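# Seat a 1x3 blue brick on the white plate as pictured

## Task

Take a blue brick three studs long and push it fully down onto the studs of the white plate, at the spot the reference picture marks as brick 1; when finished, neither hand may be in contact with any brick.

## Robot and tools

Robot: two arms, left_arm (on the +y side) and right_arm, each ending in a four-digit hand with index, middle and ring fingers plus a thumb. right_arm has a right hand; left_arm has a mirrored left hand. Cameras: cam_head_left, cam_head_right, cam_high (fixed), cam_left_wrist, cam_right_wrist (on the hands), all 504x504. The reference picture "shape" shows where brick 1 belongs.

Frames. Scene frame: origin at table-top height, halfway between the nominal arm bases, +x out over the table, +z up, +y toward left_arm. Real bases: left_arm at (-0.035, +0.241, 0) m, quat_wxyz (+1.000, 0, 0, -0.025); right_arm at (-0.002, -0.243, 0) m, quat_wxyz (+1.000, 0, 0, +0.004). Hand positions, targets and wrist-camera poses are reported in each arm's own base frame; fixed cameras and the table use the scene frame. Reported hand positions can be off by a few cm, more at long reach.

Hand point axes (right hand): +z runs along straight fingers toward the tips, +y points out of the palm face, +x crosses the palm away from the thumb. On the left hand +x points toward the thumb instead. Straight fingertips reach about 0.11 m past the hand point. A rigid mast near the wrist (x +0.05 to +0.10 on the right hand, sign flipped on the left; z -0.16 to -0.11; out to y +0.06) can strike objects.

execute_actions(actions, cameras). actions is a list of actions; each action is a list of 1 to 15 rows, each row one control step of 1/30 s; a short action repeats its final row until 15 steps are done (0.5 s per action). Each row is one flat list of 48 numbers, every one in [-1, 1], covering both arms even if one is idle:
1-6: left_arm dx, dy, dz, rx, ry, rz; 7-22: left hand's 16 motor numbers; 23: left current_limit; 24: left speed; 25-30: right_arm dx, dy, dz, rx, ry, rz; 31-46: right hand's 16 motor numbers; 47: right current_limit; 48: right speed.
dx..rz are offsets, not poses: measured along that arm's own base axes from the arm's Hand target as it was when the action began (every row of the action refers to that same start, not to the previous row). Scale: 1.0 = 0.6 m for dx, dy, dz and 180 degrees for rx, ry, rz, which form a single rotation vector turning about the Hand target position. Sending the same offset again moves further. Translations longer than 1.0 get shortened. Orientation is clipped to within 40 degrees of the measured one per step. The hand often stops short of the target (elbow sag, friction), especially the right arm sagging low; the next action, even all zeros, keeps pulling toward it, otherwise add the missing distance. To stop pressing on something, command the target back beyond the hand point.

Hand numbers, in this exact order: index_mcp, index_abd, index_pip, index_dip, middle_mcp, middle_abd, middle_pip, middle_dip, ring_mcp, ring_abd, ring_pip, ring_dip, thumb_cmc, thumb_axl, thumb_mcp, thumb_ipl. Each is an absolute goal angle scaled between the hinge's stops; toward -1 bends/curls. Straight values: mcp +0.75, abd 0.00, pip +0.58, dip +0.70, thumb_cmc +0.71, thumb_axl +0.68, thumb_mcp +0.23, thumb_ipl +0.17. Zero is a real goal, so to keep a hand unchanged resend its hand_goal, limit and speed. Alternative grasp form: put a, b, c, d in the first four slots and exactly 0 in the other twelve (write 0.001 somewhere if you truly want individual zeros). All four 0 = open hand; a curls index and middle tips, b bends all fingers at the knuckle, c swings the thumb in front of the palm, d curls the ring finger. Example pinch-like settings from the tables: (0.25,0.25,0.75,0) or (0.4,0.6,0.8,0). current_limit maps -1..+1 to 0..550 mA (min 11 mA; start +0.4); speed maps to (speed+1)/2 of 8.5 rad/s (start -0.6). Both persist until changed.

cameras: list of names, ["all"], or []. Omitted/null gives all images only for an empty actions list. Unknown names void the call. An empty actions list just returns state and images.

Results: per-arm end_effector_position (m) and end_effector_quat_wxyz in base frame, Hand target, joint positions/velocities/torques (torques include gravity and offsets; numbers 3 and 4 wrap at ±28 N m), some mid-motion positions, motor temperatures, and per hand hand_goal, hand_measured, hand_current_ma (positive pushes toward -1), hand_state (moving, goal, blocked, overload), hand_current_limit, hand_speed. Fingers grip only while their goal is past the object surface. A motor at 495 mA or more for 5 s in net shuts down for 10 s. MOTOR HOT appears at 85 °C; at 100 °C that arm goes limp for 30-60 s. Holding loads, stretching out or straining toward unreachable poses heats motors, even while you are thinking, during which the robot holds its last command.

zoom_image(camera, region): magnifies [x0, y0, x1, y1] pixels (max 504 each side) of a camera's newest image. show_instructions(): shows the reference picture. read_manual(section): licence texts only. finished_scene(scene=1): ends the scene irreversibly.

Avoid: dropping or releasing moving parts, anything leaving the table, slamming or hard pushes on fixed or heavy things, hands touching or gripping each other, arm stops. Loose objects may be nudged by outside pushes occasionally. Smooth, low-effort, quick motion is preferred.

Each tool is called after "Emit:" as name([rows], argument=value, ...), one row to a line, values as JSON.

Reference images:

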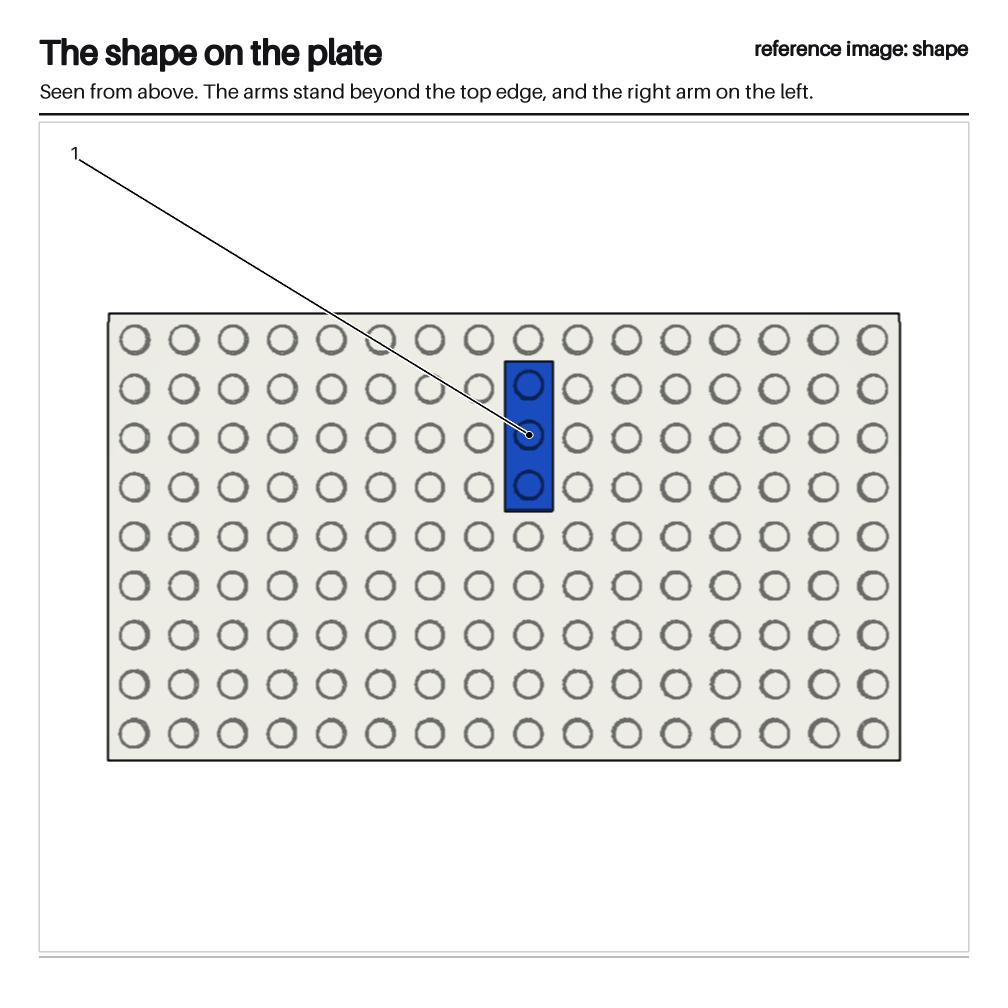

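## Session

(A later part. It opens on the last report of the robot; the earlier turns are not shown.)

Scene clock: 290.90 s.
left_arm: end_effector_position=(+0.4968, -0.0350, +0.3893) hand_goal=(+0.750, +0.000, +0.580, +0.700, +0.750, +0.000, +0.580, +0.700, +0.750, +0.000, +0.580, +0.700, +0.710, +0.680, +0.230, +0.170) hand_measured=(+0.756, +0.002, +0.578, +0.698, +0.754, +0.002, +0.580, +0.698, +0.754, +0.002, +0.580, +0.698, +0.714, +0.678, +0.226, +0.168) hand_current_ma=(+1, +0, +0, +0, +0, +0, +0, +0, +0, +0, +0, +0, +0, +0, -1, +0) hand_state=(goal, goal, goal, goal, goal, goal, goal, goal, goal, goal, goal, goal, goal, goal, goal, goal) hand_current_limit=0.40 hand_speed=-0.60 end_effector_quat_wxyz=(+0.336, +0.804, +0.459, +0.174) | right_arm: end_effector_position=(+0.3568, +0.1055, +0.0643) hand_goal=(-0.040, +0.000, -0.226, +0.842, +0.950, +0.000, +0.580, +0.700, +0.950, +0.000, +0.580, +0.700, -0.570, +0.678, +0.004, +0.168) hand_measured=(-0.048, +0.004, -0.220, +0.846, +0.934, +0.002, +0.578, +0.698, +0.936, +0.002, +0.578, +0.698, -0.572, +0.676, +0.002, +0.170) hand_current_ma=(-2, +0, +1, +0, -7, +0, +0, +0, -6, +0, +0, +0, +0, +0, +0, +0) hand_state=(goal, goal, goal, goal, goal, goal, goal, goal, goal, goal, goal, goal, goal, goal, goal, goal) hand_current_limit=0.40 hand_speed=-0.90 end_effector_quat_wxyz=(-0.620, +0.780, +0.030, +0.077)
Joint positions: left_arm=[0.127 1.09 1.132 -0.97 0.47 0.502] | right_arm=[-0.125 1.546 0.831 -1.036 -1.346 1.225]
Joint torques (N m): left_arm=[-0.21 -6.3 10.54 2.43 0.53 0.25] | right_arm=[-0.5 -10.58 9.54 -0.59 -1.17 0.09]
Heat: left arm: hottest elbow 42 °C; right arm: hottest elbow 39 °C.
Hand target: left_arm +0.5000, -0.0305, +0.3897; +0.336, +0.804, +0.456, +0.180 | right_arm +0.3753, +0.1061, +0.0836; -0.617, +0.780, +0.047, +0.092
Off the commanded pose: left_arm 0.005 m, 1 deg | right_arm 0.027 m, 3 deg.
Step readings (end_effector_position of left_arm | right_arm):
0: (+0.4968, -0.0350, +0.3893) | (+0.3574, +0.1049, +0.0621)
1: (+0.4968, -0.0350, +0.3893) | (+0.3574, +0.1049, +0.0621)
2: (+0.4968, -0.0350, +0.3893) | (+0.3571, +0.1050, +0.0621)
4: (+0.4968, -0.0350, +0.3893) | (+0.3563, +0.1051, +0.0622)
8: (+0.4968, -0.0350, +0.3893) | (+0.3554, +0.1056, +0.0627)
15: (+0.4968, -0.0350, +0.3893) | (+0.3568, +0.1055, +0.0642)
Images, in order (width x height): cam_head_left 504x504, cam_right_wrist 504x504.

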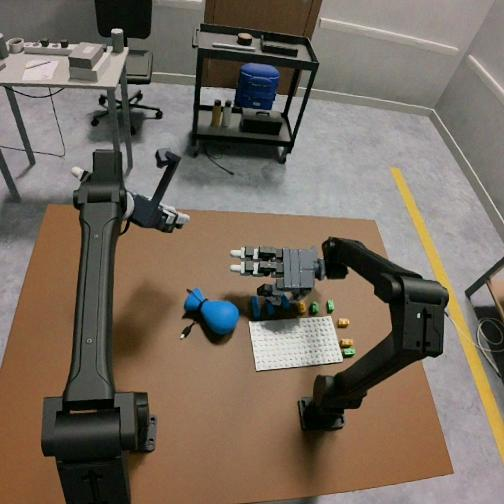

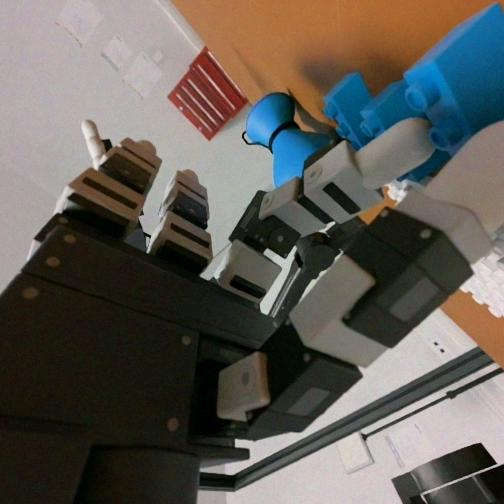

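Emit:
execute_actions([
  [[0,0,0,0,0,0,0,0,0,0,0,0,0,0,0,0,0,0,0,0,0,0,0.4,-0.6,0.02,-0.001,0.003,0,0,0,-0.041,0,-0.226,0.841,0.95,0,0.58,0.7,0.95,0,0.58,0.7,-0.571,0.677,0.003,0.168,0.4,-0.9]],
], cameras=["cam_head_left","cam_right_wrist"])

Emit:
zoom_image(camera="cam_right_wrist", region=[384, 30, 504, 150])

Scene clock: 293.73 s.
left_arm: end_effector_position=(+0.4968, -0.0350, +0.3893) hand_goal=(+0.750, +0.000, +0.580, +0.700, +0.750, +0.000, +0.580, +0.700, +0.750, +0.000, +0.580, +0.700, +0.710, +0.680, +0.230, +0.170) hand_measured=(+0.756, +0.002, +0.578, +0.698, +0.754, +0.002, +0.580, +0.698, +0.754, +0.002, +0.580, +0.698, +0.714, +0.678, +0.226, +0.168) hand_current_ma=(+1, +0, +0, +0, +0, +0, +0, +0, +0, +0, +0, +0, +0, +0, -1, +0) hand_state=(goal, goal, goal, goal, goal, goal, goal, goal, goal, goal, goal, goal, goal, goal, goal, goal) hand_current_limit=0.40 hand_speed=-0.60 end_effector_quat_wxyz=(+0.336, +0.804, +0.459, +0.174) | right_arm: end_effector_position=(+0.3710, +0.1044, +0.0739) hand_goal=(-0.040, +0.000, -0.226, +0.842, +0.950, +0.000, +0.580, +0.700, +0.950, +0.000, +0.580, +0.700, -0.570, +0.678, +0.004, +0.168) hand_measured=(-0.046, +0.004, -0.220, +0.846, +0.934, +0.002, +0.578, +0.698, +0.936, +0.002, +0.578, +0.698, -0.572, +0.676, +0.002, +0.170) hand_current_ma=(-2, +0, +1, +0, -7, +0, +0, +0, -6, +0, +0, +0, +0, +0, +0, +0) hand_state=(goal, goal, goal, goal, goal, goal, goal, goal, goal, goal, goal, goal, goal, goal, goal, goal) hand_current_limit=0.40 hand_speed=-0.90 end_effector_quat_wxyz=(-0.618, +0.780, +0.038, +0.086)
Joint positions: left_arm=[0.127 1.09 1.132 -0.97 0.47 0.502] | right_arm=[-0.123 1.546 0.867 -1.038 -1.346 1.234]
Joint torques (N m): left_arm=[-0.26 -6.3 10.52 2.43 0.53 0.25] | right_arm=[-0.32 -8.94 9.63 -0.51 -1.18 0.1]
Heat: left arm: hottest elbow 42 °C; right arm: hottest elbow 39 °C.
Hand target: left_arm +0.5000, -0.0305, +0.3897; +0.336, +0.804, +0.456, +0.180 | right_arm +0.3873, +0.1056, +0.0854; -0.617, +0.780, +0.047, +0.092
Off the commanded pose: left_arm 0.005 m, 1 deg | right_arm 0.020 m, 1 deg.
Step readings (end_effector_position of left_arm | right_arm):
0: (+0.4968, -0.0350, +0.3893) | (+0.3568, +0.1055, +0.0643)
1: (+0.4968, -0.0350, +0.3893) | (+0.3570, +0.1055, +0.0644)
2: (+0.4968, -0.0350, +0.3893) | (+0.3576, +0.1054, +0.0648)
4: (+0.4968, -0.0350, +0.3893) | (+0.3599, +0.1053, +0.0666)
8: (+0.4968, -0.0350, +0.3893) | (+0.3680, +0.1045, +0.0718)
15: (+0.4968, -0.0350, +0.3893) | (+0.3711, +0.1043, +0.0739)
Images, in order (width x height): cam_head_left 504x504, cam_right_wrist 504x504.

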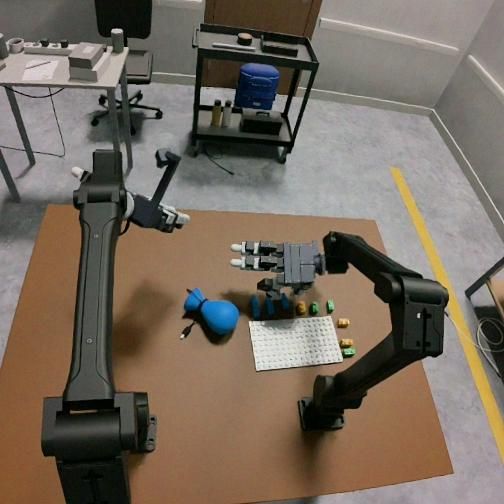

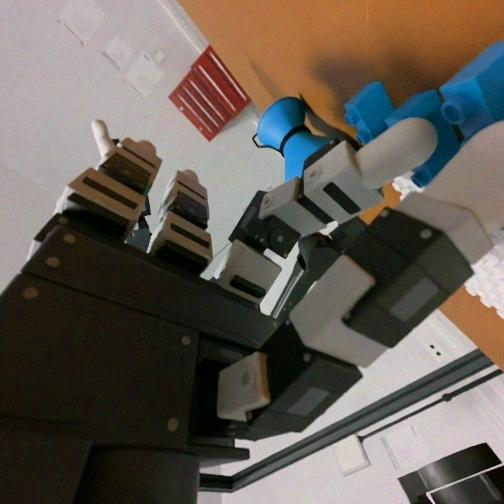

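Scaled by 4.200 from the camera's 504x504 image, which has a finer 720x720 frame.

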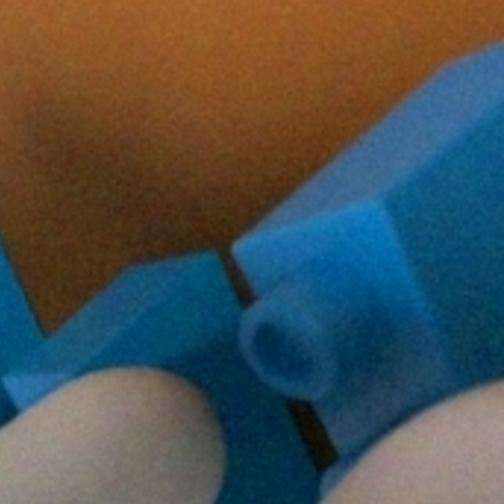

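Emit:
execute_actions([
  [[0,0,0,0,0,0,0,0,0,0,0,0,0,0,0,0,0,0,0,0,0,0,0.4,-0.6,-0.032,0.001,-0.032,0,0,0,-0.041,0,-0.226,0.841,0.95,0,0.58,0.7,0.95,0,0.58,0.7,-0.571,0.677,0.003,0.168,0.4,-0.9]],
], cameras=["cam_head_left","cam_right_wrist"])

Emit:
zoom_image(camera="cam_right_wrist", region=[384, 30, 504, 150])

Scene clock: 296.90 s.
left_arm: end_effector_position=(+0.4968, -0.0350, +0.3893) hand_goal=(+0.750, +0.000, +0.580, +0.700, +0.750, +0.000, +0.580, +0.700, +0.750, +0.000, +0.580, +0.700, +0.710, +0.680, +0.230, +0.170) hand_measured=(+0.756, +0.002, +0.578, +0.698, +0.754, +0.002, +0.580, +0.698, +0.754, +0.002, +0.580, +0.698, +0.714, +0.678, +0.226, +0.168) hand_current_ma=(+1, +0, +0, +0, +0, +0, +0, +0, +0, +0, +0, +0, +0, +0, -1, +0) hand_state=(goal, goal, goal, goal, goal, goal, goal, goal, goal, goal, goal, goal, goal, goal, goal, goal) hand_current_limit=0.40 hand_speed=-0.60 end_effector_quat_wxyz=(+0.336, +0.804, +0.459, +0.174) | right_arm: end_effector_position=(+0.3691, +0.1047, +0.0690) hand_goal=(-0.040, +0.000, -0.226, +0.842, +0.950, +0.000, +0.580, +0.700, +0.950, +0.000, +0.580, +0.700, -0.570, +0.678, +0.004, +0.168) hand_measured=(-0.046, +0.004, -0.220, +0.846, +0.934, +0.002, +0.578, +0.698, +0.936, +0.002, +0.578, +0.698, -0.572, +0.676, +0.002, +0.170) hand_current_ma=(-2, +0, +1, +0, -7, +0, +0, +0, -6, +0, +0, +0, +0, +0, +0, +0) hand_state=(goal, goal, goal, goal, goal, goal, goal, goal, goal, goal, goal, goal, goal, goal, goal, goal) hand_current_limit=0.40 hand_speed=-0.90 end_effector_quat_wxyz=(-0.618, +0.780, +0.041, +0.090)
Joint positions: left_arm=[0.127 1.09 1.132 -0.97 0.47 0.502] | right_arm=[-0.123 1.546 0.851 -1.011 -1.346 1.234]
Joint torques (N m): left_arm=[-0.26 -6.24 10.52 2.44 0.53 0.25] | right_arm=[-1.03 -9.17 5.49 0.18 -1.15 -0.11]
Heat: left arm: hottest elbow 42 °C; right arm: hottest elbow 39 °C.
Hand target: left_arm +0.5000, -0.0305, +0.3897; +0.336, +0.804, +0.456, +0.180 | right_arm +0.3680, +0.1062, +0.0662; -0.617, +0.780, +0.047, +0.092
Off the commanded pose: left_arm 0.005 m, 1 deg | right_arm 0.003 m, 1 deg.
Step readings (end_effector_position of left_arm | right_arm):
0: (+0.4968, -0.0350, +0.3893) | (+0.3710, +0.1044, +0.0739)
1: (+0.4968, -0.0350, +0.3893) | (+0.3710, +0.1044, +0.0739)
2: (+0.4968, -0.0350, +0.3893) | (+0.3710, +0.1044, +0.0739)
4: (+0.4968, -0.0350, +0.3893) | (+0.3717, +0.1043, +0.0739)
8: (+0.4968, -0.0350, +0.3893) | (+0.3721, +0.1043, +0.0722)
15: (+0.4968, -0.0350, +0.3893) | (+0.3687, +0.1047, +0.0690)
Images, in order (width x height): cam_head_left 504x504, cam_right_wrist 504x504.

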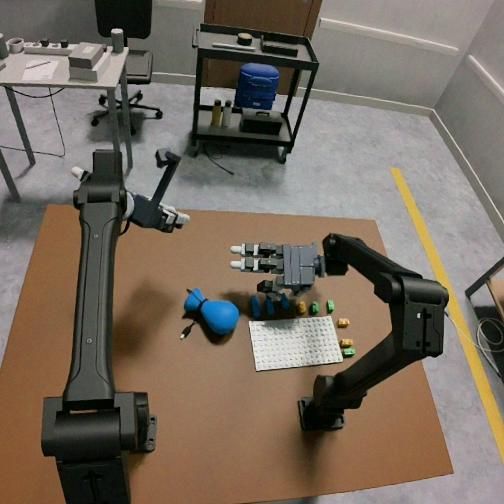

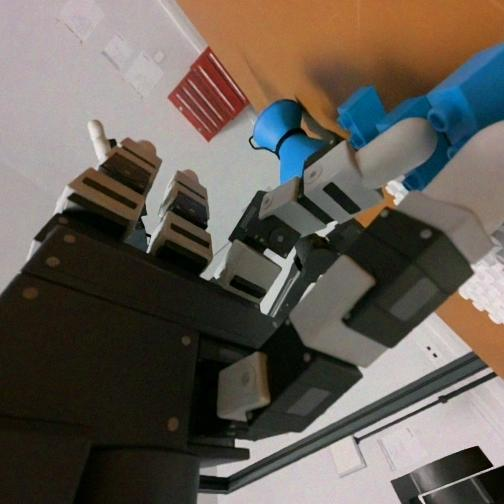

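Scaled by 4.200 from the camera's 504x504 image, which has a finer 720x720 frame.

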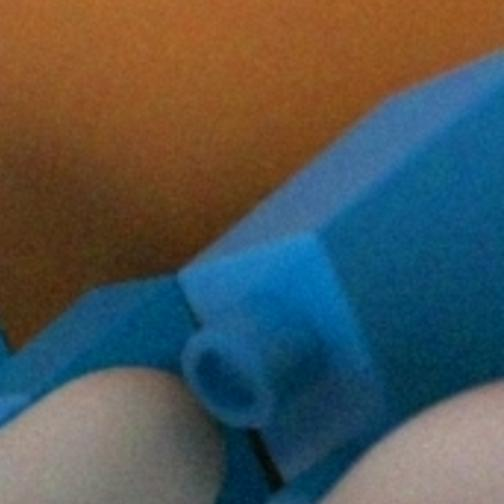

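Emit:
execute_actions([
  [[0,0,0,0,0,0,0,0,0,0,0,0,0,0,0,0,0,0,0,0,0,0,0.4,-0.6,0,0,-0.009,0,0,0,-0.041,0,-0.226,0.841,0.95,0,0.58,0.7,0.95,0,0.58,0.7,-0.571,0.677,0.003,0.168,0.4,-0.9]],
], cameras=["cam_head_left","cam_right_wrist"])

Emit:
zoom_image(camera="cam_right_wrist", region=[384, 30, 504, 150])

Emit:
zoom_image(camera="cam_head_left", region=[262, 280, 312, 320])

Scene clock: 299.53 s.
left_arm: end_effector_position=(+0.4968, -0.0350, +0.3893) hand_goal=(+0.750, +0.000, +0.580, +0.700, +0.750, +0.000, +0.580, +0.700, +0.750, +0.000, +0.580, +0.700, +0.710, +0.680, +0.230, +0.170) hand_measured=(+0.756, +0.002, +0.578, +0.698, +0.754, +0.002, +0.580, +0.698, +0.754, +0.002, +0.580, +0.698, +0.714, +0.678, +0.226, +0.168) hand_current_ma=(+1, +0, +0, +0, +0, +0, +0, +0, +0, +0, +0, +0, +0, +0, -1, +0) hand_state=(goal, goal, goal, goal, goal, goal, goal, goal, goal, goal, goal, goal, goal, goal, goal, goal) hand_current_limit=0.40 hand_speed=-0.60 end_effector_quat_wxyz=(+0.336, +0.804, +0.459, +0.174) | right_arm: end_effector_position=(+0.3699, +0.1046, +0.0671) hand_goal=(-0.040, +0.000, -0.226, +0.842, +0.950, +0.000, +0.580, +0.700, +0.950, +0.000, +0.580, +0.700, -0.570, +0.678, +0.004, +0.168) hand_measured=(-0.046, +0.004, -0.220, +0.846, +0.934, +0.002, +0.578, +0.698, +0.936, +0.002, +0.578, +0.698, -0.572, +0.676, +0.002, +0.170) hand_current_ma=(-2, +0, +1, +0, -7, +0, +0, +0, -6, +0, +0, +0, +0, +0, +0, +0) hand_state=(goal, goal, goal, goal, goal, goal, goal, goal, goal, goal, goal, goal, goal, goal, goal, goal) hand_current_limit=0.40 hand_speed=-0.90 end_effector_quat_wxyz=(-0.617, +0.780, +0.045, +0.094)
Joint positions: left_arm=[0.127 1.09 1.132 -0.97 0.47 0.502] | right_arm=[-0.123 1.546 0.845 -0.995 -1.346 1.234]
Joint torques (N m): left_arm=[-0.26 -6.36 10.54 2.41 0.53 0.25] | right_arm=[-0.73 -8.23 5.44 0.29 -1.15 -0.1]
Heat: left arm: hottest elbow 42 °C; right arm: hottest elbow 38 °C.
Hand target: left_arm +0.5000, -0.0305, +0.3897; +0.336, +0.804, +0.456, +0.180 | right_arm +0.3681, +0.1062, +0.0608; -0.617, +0.780, +0.047, +0.092
Off the commanded pose: left_arm 0.005 m, 1 deg | right_arm 0.007 m, 0 deg.
Step readings (end_effector_position of left_arm | right_arm):
0: (+0.4968, -0.0350, +0.3893) | (+0.3691, +0.1047, +0.0690)
1: (+0.4968, -0.0350, +0.3893) | (+0.3692, +0.1046, +0.0690)
2: (+0.4968, -0.0350, +0.3893) | (+0.3694, +0.1046, +0.0690)
4: (+0.4968, -0.0350, +0.3893) | (+0.3703, +0.1045, +0.0689)
8: (+0.4968, -0.0350, +0.3893) | (+0.3702, +0.1045, +0.0678)
15: (+0.4968, -0.0350, +0.3893) | (+0.3698, +0.1046, +0.0671)
Images, in order (width x height): cam_head_left 504x504, cam_right_wrist 504x504.

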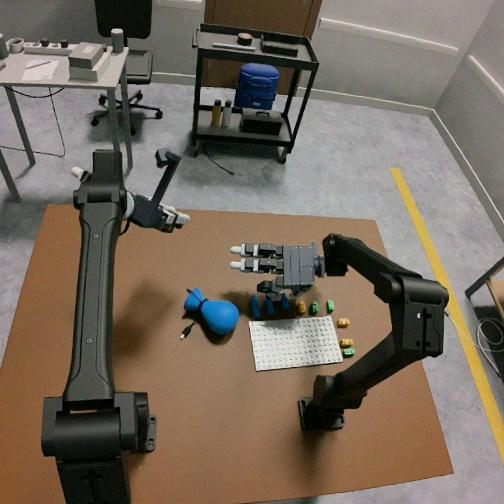

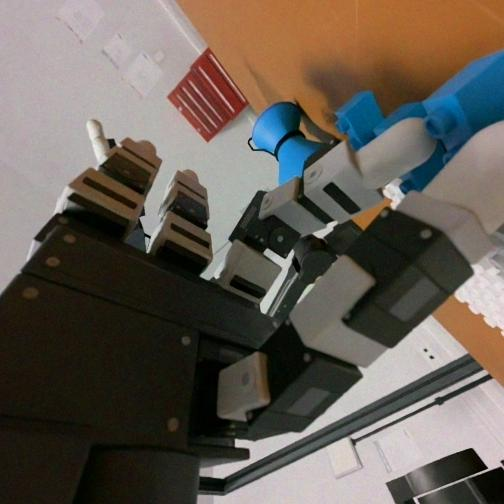

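Scaled by 4.200 from the camera's 504x504 image, which has a finer 720x720 frame.

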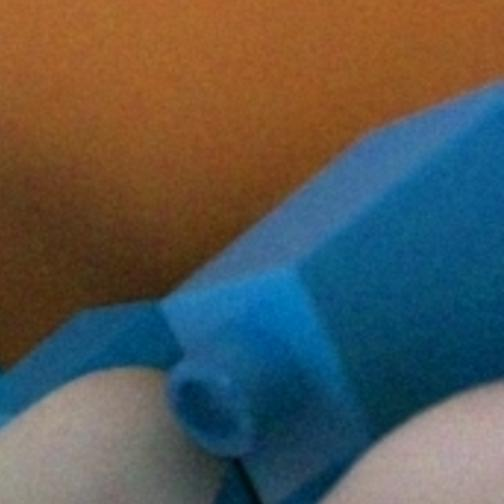

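Scaled by 10.080 from the camera's 504x504 image, which has a finer 720x720 frame.

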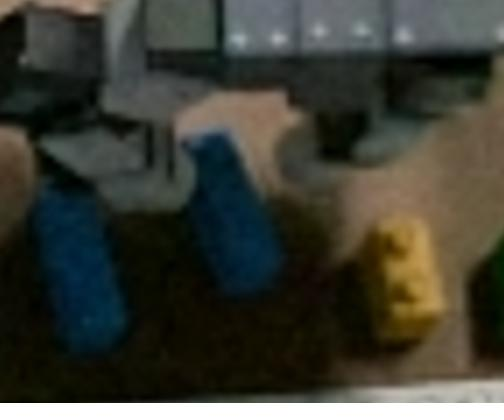

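Emit:
execute_actions([
  [[0,0,0,0,0,0,0,0,0,0,0,0,0,0,0,0,0,0,0,0,0,0,0.4,-0.6,-0.002,0,-0.009,0,0,0,-0.041,0,-0.226,0.841,0.95,0,0.58,0.7,0.95,0,0.58,0.7,-0.571,0.677,0.003,0.168,0.4,-0.9]],
], cameras=["cam_head_left","cam_right_wrist"])

Emit:
zoom_image(camera="cam_right_wrist", region=[384, 30, 504, 150])

Scene clock: 302.00 s.
left_arm: end_effector_position=(+0.4968, -0.0350, +0.3893) hand_goal=(+0.750, +0.000, +0.580, +0.700, +0.750, +0.000, +0.580, +0.700, +0.750, +0.000, +0.580, +0.700, +0.710, +0.680, +0.230, +0.170) hand_measured=(+0.756, +0.002, +0.578, +0.698, +0.754, +0.002, +0.580, +0.698, +0.754, +0.002, +0.580, +0.698, +0.714, +0.678, +0.226, +0.168) hand_current_ma=(+1, +0, +0, +0, +0, +0, +0, +0, +0, +0, +0, +0, +0, +0, -1, +0) hand_state=(goal, goal, goal, goal, goal, goal, goal, goal, goal, goal, goal, goal, goal, goal, goal, goal) hand_current_limit=0.40 hand_speed=-0.60 end_effector_quat_wxyz=(+0.336, +0.804, +0.459, +0.174) | right_arm: end_effector_position=(+0.3685, +0.1047, +0.0615) hand_goal=(-0.040, +0.000, -0.226, +0.842, +0.950, +0.000, +0.580, +0.700, +0.950, +0.000, +0.580, +0.700, -0.570, +0.678, +0.004, +0.168) hand_measured=(-0.046, +0.004, -0.220, +0.846, +0.934, +0.002, +0.578, +0.698, +0.936, +0.002, +0.578, +0.698, -0.572, +0.676, +0.002, +0.170) hand_current_ma=(-2, +0, +1, +0, -7, +0, +0, +0, -6, +0, +0, +0, +0, +0, +0, +0) hand_state=(goal, goal, goal, goal, goal, goal, goal, goal, goal, goal, goal, goal, goal, goal, goal, goal) hand_current_limit=0.40 hand_speed=-0.90 end_effector_quat_wxyz=(-0.617, +0.780, +0.044, +0.094)
Joint positions: left_arm=[0.127 1.09 1.132 -0.97 0.47 0.502] | right_arm=[-0.123 1.555 0.836 -0.979 -1.346 1.234]
Joint torques (N m): left_arm=[-0.26 -6.3 10.54 2.43 0.53 0.25] | right_arm=[-0.91 -8.29 5.39 0.27 -1.16 -0.13]
Heat: left arm: hottest elbow 42 °C; right arm: hottest elbow 38 °C.
Hand target: left_arm +0.5000, -0.0305, +0.3897; +0.336, +0.804, +0.456, +0.180 | right_arm +0.3669, +0.1062, +0.0554; -0.617, +0.780, +0.047, +0.092
Off the commanded pose: left_arm 0.005 m, 1 deg | right_arm 0.007 m, 0 deg.
Step readings (end_effector_position of left_arm | right_arm):
0: (+0.4968, -0.0350, +0.3893) | (+0.3699, +0.1046, +0.0671)
1: (+0.4968, -0.0350, +0.3893) | (+0.3700, +0.1045, +0.0671)
2: (+0.4968, -0.0350, +0.3893) | (+0.3702, +0.1045, +0.0671)
4: (+0.4968, -0.0350, +0.3893) | (+0.3704, +0.1045, +0.0662)
8: (+0.4968, -0.0350, +0.3893) | (+0.3688, +0.1047, +0.0633)
15: (+0.4968, -0.0350, +0.3893) | (+0.3684, +0.1048, +0.0615)
Images, in order (width x height): cam_head_left 504x504, cam_right_wrist 504x504.

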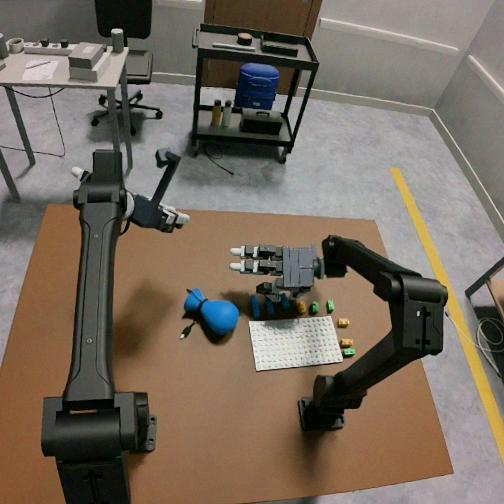

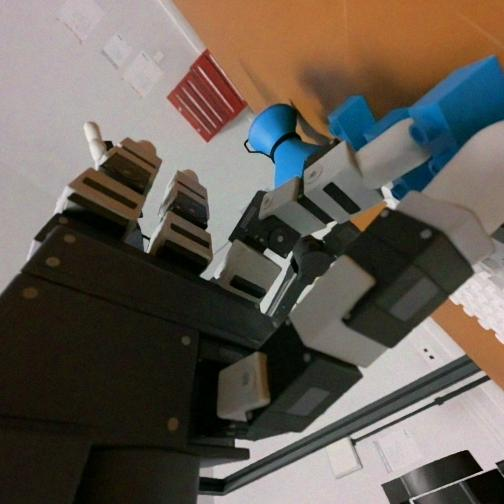

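Scaled by 4.200 from the camera's 504x504 image, which has a finer 720x720 frame.

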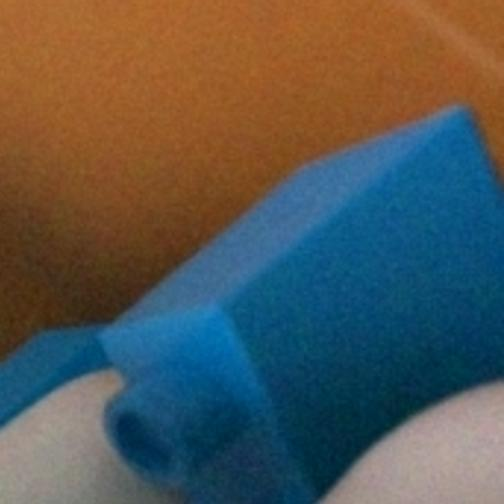

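Emit:
execute_actions([
  [[0,0,0,0,0,0,0,0,0,0,0,0,0,0,0,0,0,0,0,0,0,0,0.4,-0.6,0,0,0,0,0,0,0.022,0,-0.343,0.841,0.95,0,0.58,0.7,0.95,0,0.58,0.7,-0.571,0.677,0.183,-0.168,0.4,-0.9]],
  [[0,0,0,0,0,0,0,0,0,0,0,0,0,0,0,0,0,0,0,0,0,0,0.4,-0.6,0,0,0,0,0,0,0.022,0,-0.343,0.841,0.95,0,0.58,0.7,0.95,0,0.58,0.7,-0.571,0.677,0.183,-0.168,0.4,-0.9]],
], cameras=["cam_head_left","cam_right_wrist"])

Emit:
zoom_image(camera="cam_right_wrist", region=[384, 30, 504, 150])

Emit:
zoom_image(camera="cam_head_left", region=[262, 280, 312, 320])

Scene clock: 309.10 s.
left_arm: end_effector_position=(+0.4968, -0.0350, +0.3893) hand_goal=(+0.750, +0.000, +0.580, +0.700, +0.750, +0.000, +0.580, +0.700, +0.750, +0.000, +0.580, +0.700, +0.710, +0.680, +0.230, +0.170) hand_measured=(+0.756, +0.002, +0.578, +0.698, +0.754, +0.002, +0.580, +0.698, +0.754, +0.002, +0.580, +0.698, +0.714, +0.678, +0.226, +0.168) hand_current_ma=(+1, +0, +0, +0, +0, +0, +0, +0, +0, +0, +0, +0, +0, +0, -1, +0) hand_state=(goal, goal, goal, goal, goal, goal, goal, goal, goal, goal, goal, goal, goal, goal, goal, goal) hand_current_limit=0.40 hand_speed=-0.60 end_effector_quat_wxyz=(+0.336, +0.804, +0.459, +0.174) | right_arm: end_effector_position=(+0.3685, +0.1047, +0.0615) hand_goal=(+0.022, +0.000, -0.342, +0.842, +0.950, +0.000, +0.580, +0.700, +0.950, +0.000, +0.580, +0.700, -0.570, +0.678, +0.184, -0.168) hand_measured=(+0.014, +0.004, -0.336, +0.846, +0.934, +0.002, +0.578, +0.698, +0.936, +0.002, +0.578, +0.698, -0.572, +0.676, +0.182, -0.164) hand_current_ma=(-2, +0, +1, +0, -7, +0, +0, +0, -6, +0, +0, +0, +0, +0, +0, +1) hand_state=(goal, goal, goal, goal, goal, goal, goal, goal, goal, goal, goal, goal, goal, goal, goal, goal) hand_current_limit=0.40 hand_speed=-0.90 end_effector_quat_wxyz=(-0.617, +0.780, +0.044, +0.094)
Joint positions: left_arm=[0.127 1.09 1.132 -0.97 0.47 0.502] | right_arm=[-0.123 1.555 0.836 -0.979 -1.346 1.234]
Joint torques (N m): left_arm=[-0.32 -6.3 10.55 2.43 0.53 0.25] | right_arm=[-0.79 -8.35 5.38 0.28 -1.15 -0.12]
Heat: left arm: hottest elbow 42 °C; right arm: hottest elbow 38 °C.
Hand target: left_arm +0.5000, -0.0305, +0.3897; +0.336, +0.804, +0.456, +0.180 | right_arm +0.3669, +0.1062, +0.0554; -0.617, +0.780, +0.047, +0.092
Off the commanded pose: left_arm 0.005 m, 1 deg | right_arm 0.006 m, 0 deg.
Step readings (end_effector_position of left_arm | right_arm):
0: (+0.4968, -0.0350, +0.3893) | (+0.3685, +0.1047, +0.0615)
1: (+0.4968, -0.0350, +0.3893) | (+0.3685, +0.1047, +0.0615)
2: (+0.4968, -0.0350, +0.3893) | (+0.3685, +0.1047, +0.0615)
4: (+0.4968, -0.0350, +0.3893) | (+0.3685, +0.1047, +0.0615)
8: (+0.4968, -0.0350, +0.3893) | (+0.3685, +0.1047, +0.0615)
15: (+0.4968, -0.0350, +0.3893) | (+0.3685, +0.1047, +0.0615)
16: (+0.4968, -0.0350, +0.3893) | (+0.3685, +0.1047, +0.0615)
17: (+0.4968, -0.0350, +0.3893) | (+0.3685, +0.1047, +0.0615)
19: (+0.4968, -0.0350, +0.3893) | (+0.3685, +0.1047, +0.0615)
23: (+0.4968, -0.0350, +0.3893) | (+0.3685, +0.1047, +0.0615)
30: (+0.4968, -0.0350, +0.3893) | (+0.3685, +0.1047, +0.0615)
Images, in order (width x height): cam_head_left 504x504, cam_right_wrist 504x504.

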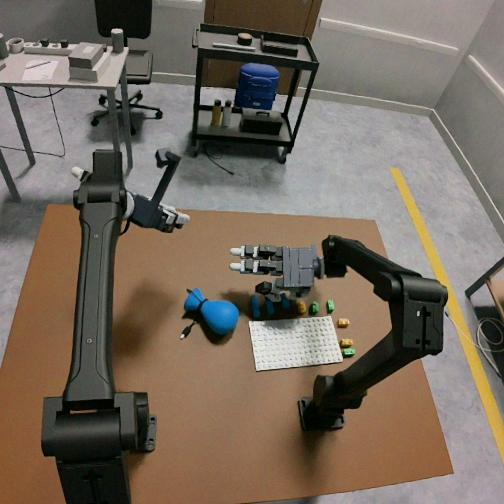

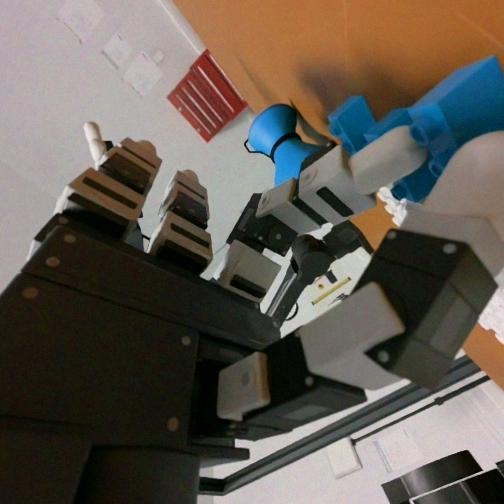

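Scaled by 4.200 from the camera's 504x504 image, which has a finer 720x720 frame.

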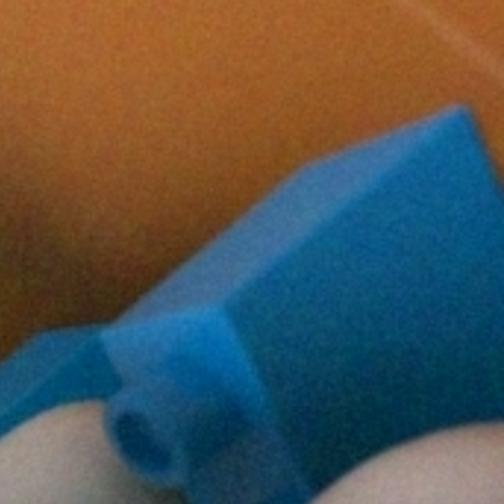

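Scaled by 10.080 from the camera's 504x504 image, which has a finer 720x720 frame.

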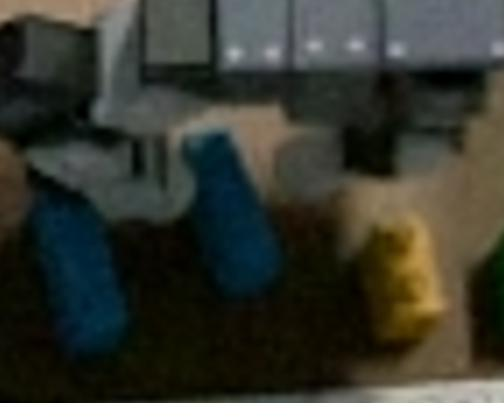

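Emit:
execute_actions([
  [[0,0,0,0,0,0,0,0,0,0,0,0,0,0,0,0,0,0,0,0,0,0,0.4,-0.6,0,0,0,0,0,0,0.01,0,-0.343,0.841,0.95,0,0.58,0.7,0.95,0,0.58,0.7,-0.571,0.677,0.125,-0.168,0.4,-0.9]],
  [[0,0,0,0,0,0,0,0,0,0,0,0,0,0,0,0,0,0,0,0,0,0,0.4,-0.6,0,0,0,0,0,0,-0.06,0,-0.343,0.841,0.95,0,0.58,0.7,0.95,0,0.58,0.7,-0.571,0.677,0.08,-0.168,0.4,-0.9]],
  [[0,0,0,0,0,0,0,0,0,0,0,0,0,0,0,0,0,0,0,0,0,0,0.4,-0.6,0,0,0,0,0,0,-0.13,0,-0.343,0.841,0.95,0,0.58,0.7,0.95,0,0.58,0.7,-0.571,0.677,0.03,-0.168,0.4,-0.9]],
], cameras=["cam_head_left","cam_right_wrist"])

Emit:
zoom_image(camera="cam_right_wrist", region=[384, 30, 504, 150])

Emit:
zoom_image(camera="cam_head_left", region=[262, 280, 312, 320])

Scene clock: 313.60 s.
left_arm: end_effector_position=(+0.4968, -0.0350, +0.3893) hand_goal=(+0.750, +0.000, +0.580, +0.700, +0.750, +0.000, +0.580, +0.700, +0.750, +0.000, +0.580, +0.700, +0.710, +0.680, +0.230, +0.170) hand_measured=(+0.756, +0.002, +0.578, +0.698, +0.754, +0.002, +0.580, +0.698, +0.754, +0.002, +0.580, +0.698, +0.714, +0.678, +0.226, +0.168) hand_current_ma=(+1, +0, +0, +0, +0, +0, +0, +0, +0, +0, +0, +0, +0, +0, -1, +0) hand_state=(goal, goal, goal, goal, goal, goal, goal, goal, goal, goal, goal, goal, goal, goal, goal, goal) hand_current_limit=0.40 hand_speed=-0.60 end_effector_quat_wxyz=(+0.336, +0.804, +0.459, +0.174) | right_arm: end_effector_position=(+0.3685, +0.1048, +0.0616) hand_goal=(-0.130, +0.000, -0.342, +0.842, +0.950, +0.000, +0.580, +0.700, +0.950, +0.000, +0.580, +0.700, -0.570, +0.678, +0.030, -0.168) hand_measured=(-0.032, +0.004, -0.322, +0.852, +0.934, +0.002, +0.578, +0.698, +0.936, +0.002, +0.578, +0.698, -0.574, +0.676, +0.094, -0.152) hand_current_ma=(+193, +0, +10, +3, -7, +0, +0, +0, -6, +0, +0, +0, +0, +0, +128, +11) hand_state=(blocked, goal, blocked, goal, goal, goal, goal, goal, goal, goal, goal, goal, goal, goal, blocked, goal) hand_current_limit=0.40 hand_speed=-0.90 end_effector_quat_wxyz=(-0.617, +0.780, +0.044, +0.094)
Joint positions: left_arm=[0.127 1.09 1.132 -0.97 0.47 0.502] | right_arm=[-0.123 1.555 0.836 -0.979 -1.347 1.234]
Joint torques (N m): left_arm=[-0.21 -6.3 10.54 2.41 0.52 0.25] | right_arm=[-0.79 -8.35 5.41 0.29 -1.12 -0.12]
Heat: left arm: hottest elbow 42 °C; right arm: hottest elbow 37 °C.
Hand target: left_arm +0.5000, -0.0305, +0.3897; +0.336, +0.804, +0.456, +0.180 | right_arm +0.3669, +0.1062, +0.0554; -0.617, +0.780, +0.047, +0.092
Off the commanded pose: left_arm 0.005 m, 1 deg | right_arm 0.007 m, 0 deg.
Step readings (end_effector_position of left_arm | right_arm):
0: (+0.4968, -0.0350, +0.3893) | (+0.3685, +0.1047, +0.0615)
1: (+0.4968, -0.0350, +0.3893) | (+0.3685, +0.1047, +0.0615)
2: (+0.4968, -0.0350, +0.3893) | (+0.3685, +0.1047, +0.0615)
4: (+0.4968, -0.0350, +0.3893) | (+0.3685, +0.1047, +0.0615)
8: (+0.4968, -0.0350, +0.3893) | (+0.3685, +0.1047, +0.0615)
15: (+0.4968, -0.0350, +0.3893) | (+0.3685, +0.1047, +0.0615)
16: (+0.4968, -0.0350, +0.3893) | (+0.3685, +0.1047, +0.0615)
17: (+0.4968, -0.0350, +0.3893) | (+0.3685, +0.1047, +0.0615)
19: (+0.4968, -0.0350, +0.3893) | (+0.3685, +0.1047, +0.0615)
23: (+0.4968, -0.0350, +0.3893) | (+0.3685, +0.1047, +0.0615)
30: (+0.4968, -0.0350, +0.3893) | (+0.3685, +0.1047, +0.0615)
31: (+0.4968, -0.0350, +0.3893) | (+0.3685, +0.1047, +0.0615)
32: (+0.4968, -0.0350, +0.3893) | (+0.3685, +0.1047, +0.0615)
34: (+0.4968, -0.0350, +0.3893) | (+0.3685, +0.1047, +0.0615)
38: (+0.4968, -0.0350, +0.3893) | (+0.3685, +0.1048, +0.0616)
45: (+0.4968, -0.0350, +0.3893) | (+0.3685, +0.1048, +0.0616)
Images, in order (width x height): cam_head_left 504x504, cam_right_wrist 504x504.

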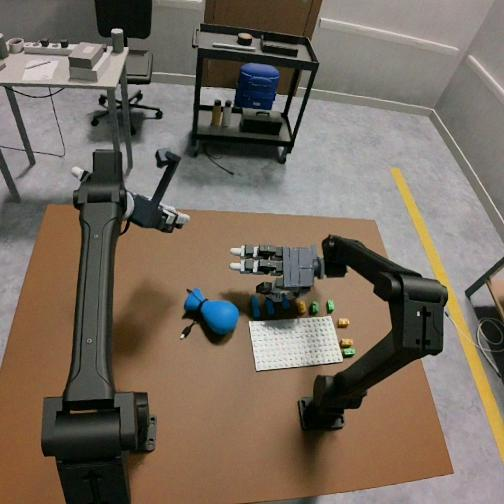

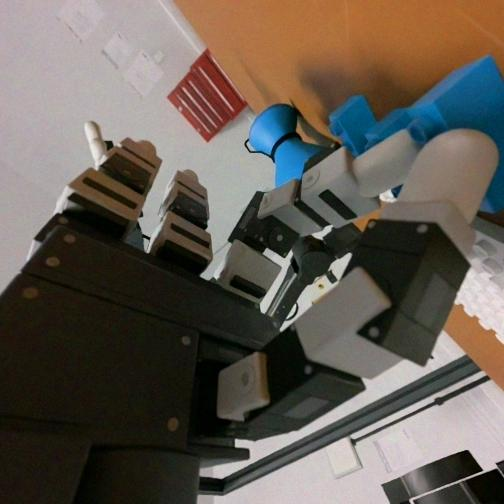

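Scaled by 4.200 from the camera's 504x504 image, which has a finer 720x720 frame.

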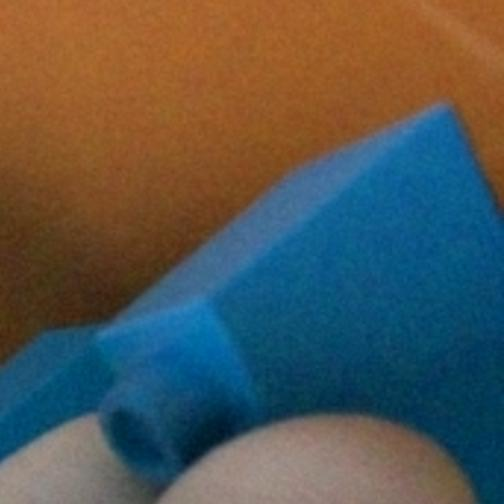

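Scaled by 10.080 from the camera's 504x504 image, which has a finer 720x720 frame.

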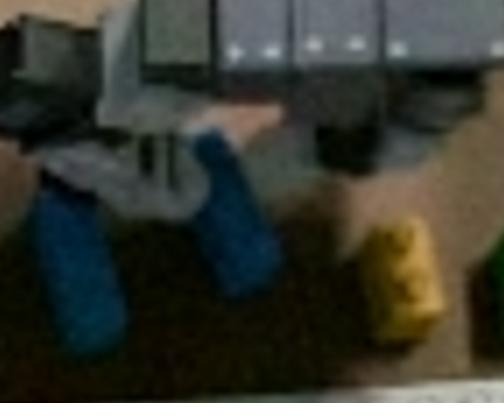

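Emit:
execute_actions([
  [[0,0,0,0,0,0,0,0,0,0,0,0,0,0,0,0,0,0,0,0,0,0,0.4,-0.6,0,0,0.03,0,0,0,-0.15,0,-0.343,0.841,0.95,0,0.58,0.7,0.95,0,0.58,0.7,-0.571,0.677,0.01,-0.168,0.4,-0.9]],
  [[0,0,0,0,0,0,0,0,0,0,0,0,0,0,0,0,0,0,0,0,0,0,0.4,-0.6,0,0,0.06,0,0,0,-0.15,0,-0.343,0.841,0.95,0,0.58,0.7,0.95,0,0.58,0.7,-0.571,0.677,0.01,-0.168,0.4,-0.9]],
], cameras=["cam_head_left","cam_right_wrist"])

Emit:
zoom_image(camera="cam_right_wrist", region=[384, 30, 504, 150])

Emit:
zoom_image(camera="cam_head_left", region=[262, 280, 312, 320])

Scene clock: 322.17 s.
left_arm: end_effector_position=(+0.4968, -0.0350, +0.3893) hand_goal=(+0.750, +0.000, +0.580, +0.700, +0.750, +0.000, +0.580, +0.700, +0.750, +0.000, +0.580, +0.700, +0.710, +0.680, +0.230, +0.170) hand_measured=(+0.756, +0.002, +0.578, +0.698, +0.754, +0.002, +0.580, +0.698, +0.754, +0.002, +0.580, +0.698, +0.714, +0.678, +0.226, +0.168) hand_current_ma=(+1, +0, +0, +0, +0, +0, +0, +0, +0, +0, +0, +0, +0, +0, -1, +0) hand_state=(goal, goal, goal, goal, goal, goal, goal, goal, goal, goal, goal, goal, goal, goal, goal, goal) hand_current_limit=0.40 hand_speed=-0.60 end_effector_quat_wxyz=(+0.336, +0.804, +0.459, +0.174) | right_arm: end_effector_position=(+0.3471, +0.1074, +0.0927) hand_goal=(-0.150, +0.000, -0.342, +0.842, +0.950, +0.000, +0.580, +0.700, +0.950, +0.000, +0.580, +0.700, -0.570, +0.678, +0.010, -0.168) hand_measured=(-0.084, +0.006, -0.312, +0.858, +0.934, +0.002, +0.578, +0.698, +0.936, +0.002, +0.578, +0.698, -0.586, +0.674, +0.046, -0.152) hand_current_ma=(+90, +1, +20, +6, -7, +0, +0, +0, -6, +0, +0, +0, -6, -1, +43, +11) hand_state=(blocked, goal, blocked, goal, goal, goal, goal, goal, goal, goal, goal, goal, goal, goal, blocked, goal) hand_current_limit=0.40 hand_speed=-0.90 end_effector_quat_wxyz=(-0.620, +0.780, +0.028, +0.075)
Joint positions: left_arm=[0.127 1.09 1.132 -0.97 0.47 0.502] | right_arm=[-0.123 1.468 0.838 -1.114 -1.346 1.236]
Joint torques (N m): left_arm=[-0.26 -6.24 10.54 2.45 0.53 0.25] | right_arm=[-0.79 -8.82 10.21 -0.65 -1.13 -0.05]
Heat: left arm: hottest elbow 42 °C; right arm: hottest elbow 37 °C.
Hand target: left_arm +0.5000, -0.0305, +0.3897; +0.336, +0.804, +0.456, +0.180 | right_arm +0.3668, +0.1062, +0.1094; -0.617, +0.780, +0.047, +0.092
Off the commanded pose: left_arm 0.005 m, 1 deg | right_arm 0.026 m, 3 deg.
Step readings (end_effector_position of left_arm | right_arm):
0: (+0.4968, -0.0350, +0.3893) | (+0.3685, +0.1048, +0.0616)
1: (+0.4968, -0.0350, +0.3893) | (+0.3685, +0.1048, +0.0616)
2: (+0.4968, -0.0350, +0.3893) | (+0.3685, +0.1049, +0.0617)
4: (+0.4968, -0.0350, +0.3893) | (+0.3673, +0.1050, +0.0621)
8: (+0.4968, -0.0350, +0.3893) | (+0.3646, +0.1054, +0.0638)
15: (+0.4968, -0.0350, +0.3893) | (+0.3632, +0.1055, +0.0657)
16: (+0.4968, -0.0350, +0.3893) | (+0.3628, +0.1056, +0.0659)
17: (+0.4968, -0.0350, +0.3893) | (+0.3615, +0.1057, +0.0666)
19: (+0.4968, -0.0350, +0.3893) | (+0.3578, +0.1061, +0.0709)
23: (+0.4968, -0.0350, +0.3893) | (+0.3527, +0.1067, +0.0850)
30: (+0.4968, -0.0350, +0.3893) | (+0.3485, +0.1072, +0.0925)
Images, in order (width x height): cam_head_left 504x504, cam_right_wrist 504x504.

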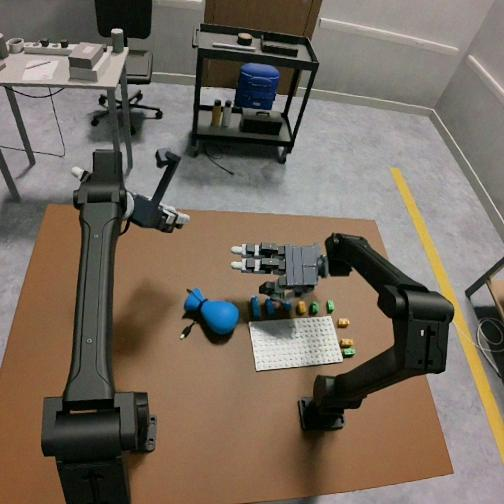

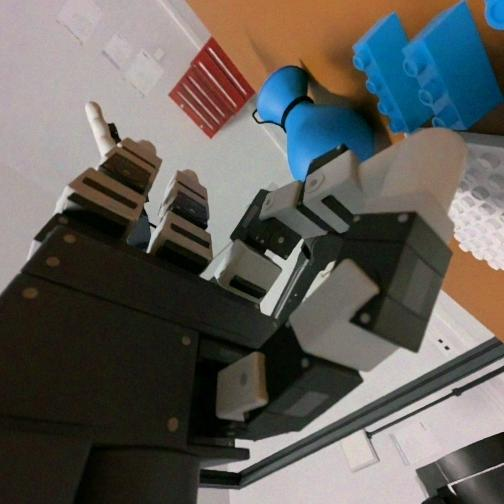

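Scaled by 4.200 from the camera's 504x504 image, which has a finer 720x720 frame.

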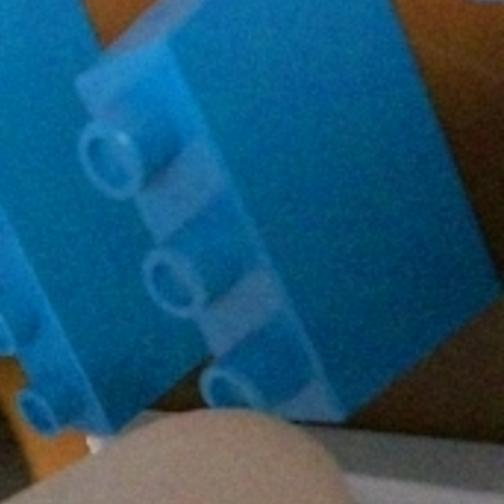

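Scaled by 10.080 from the camera's 504x504 image, which has a finer 720x720 frame.

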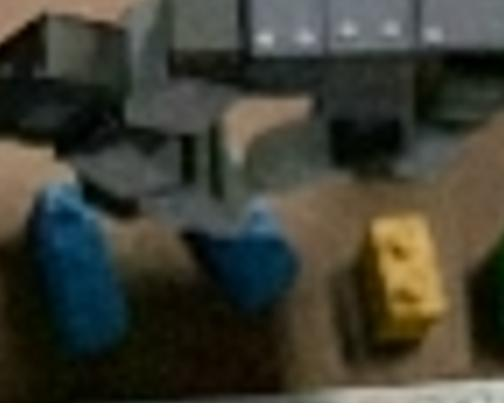

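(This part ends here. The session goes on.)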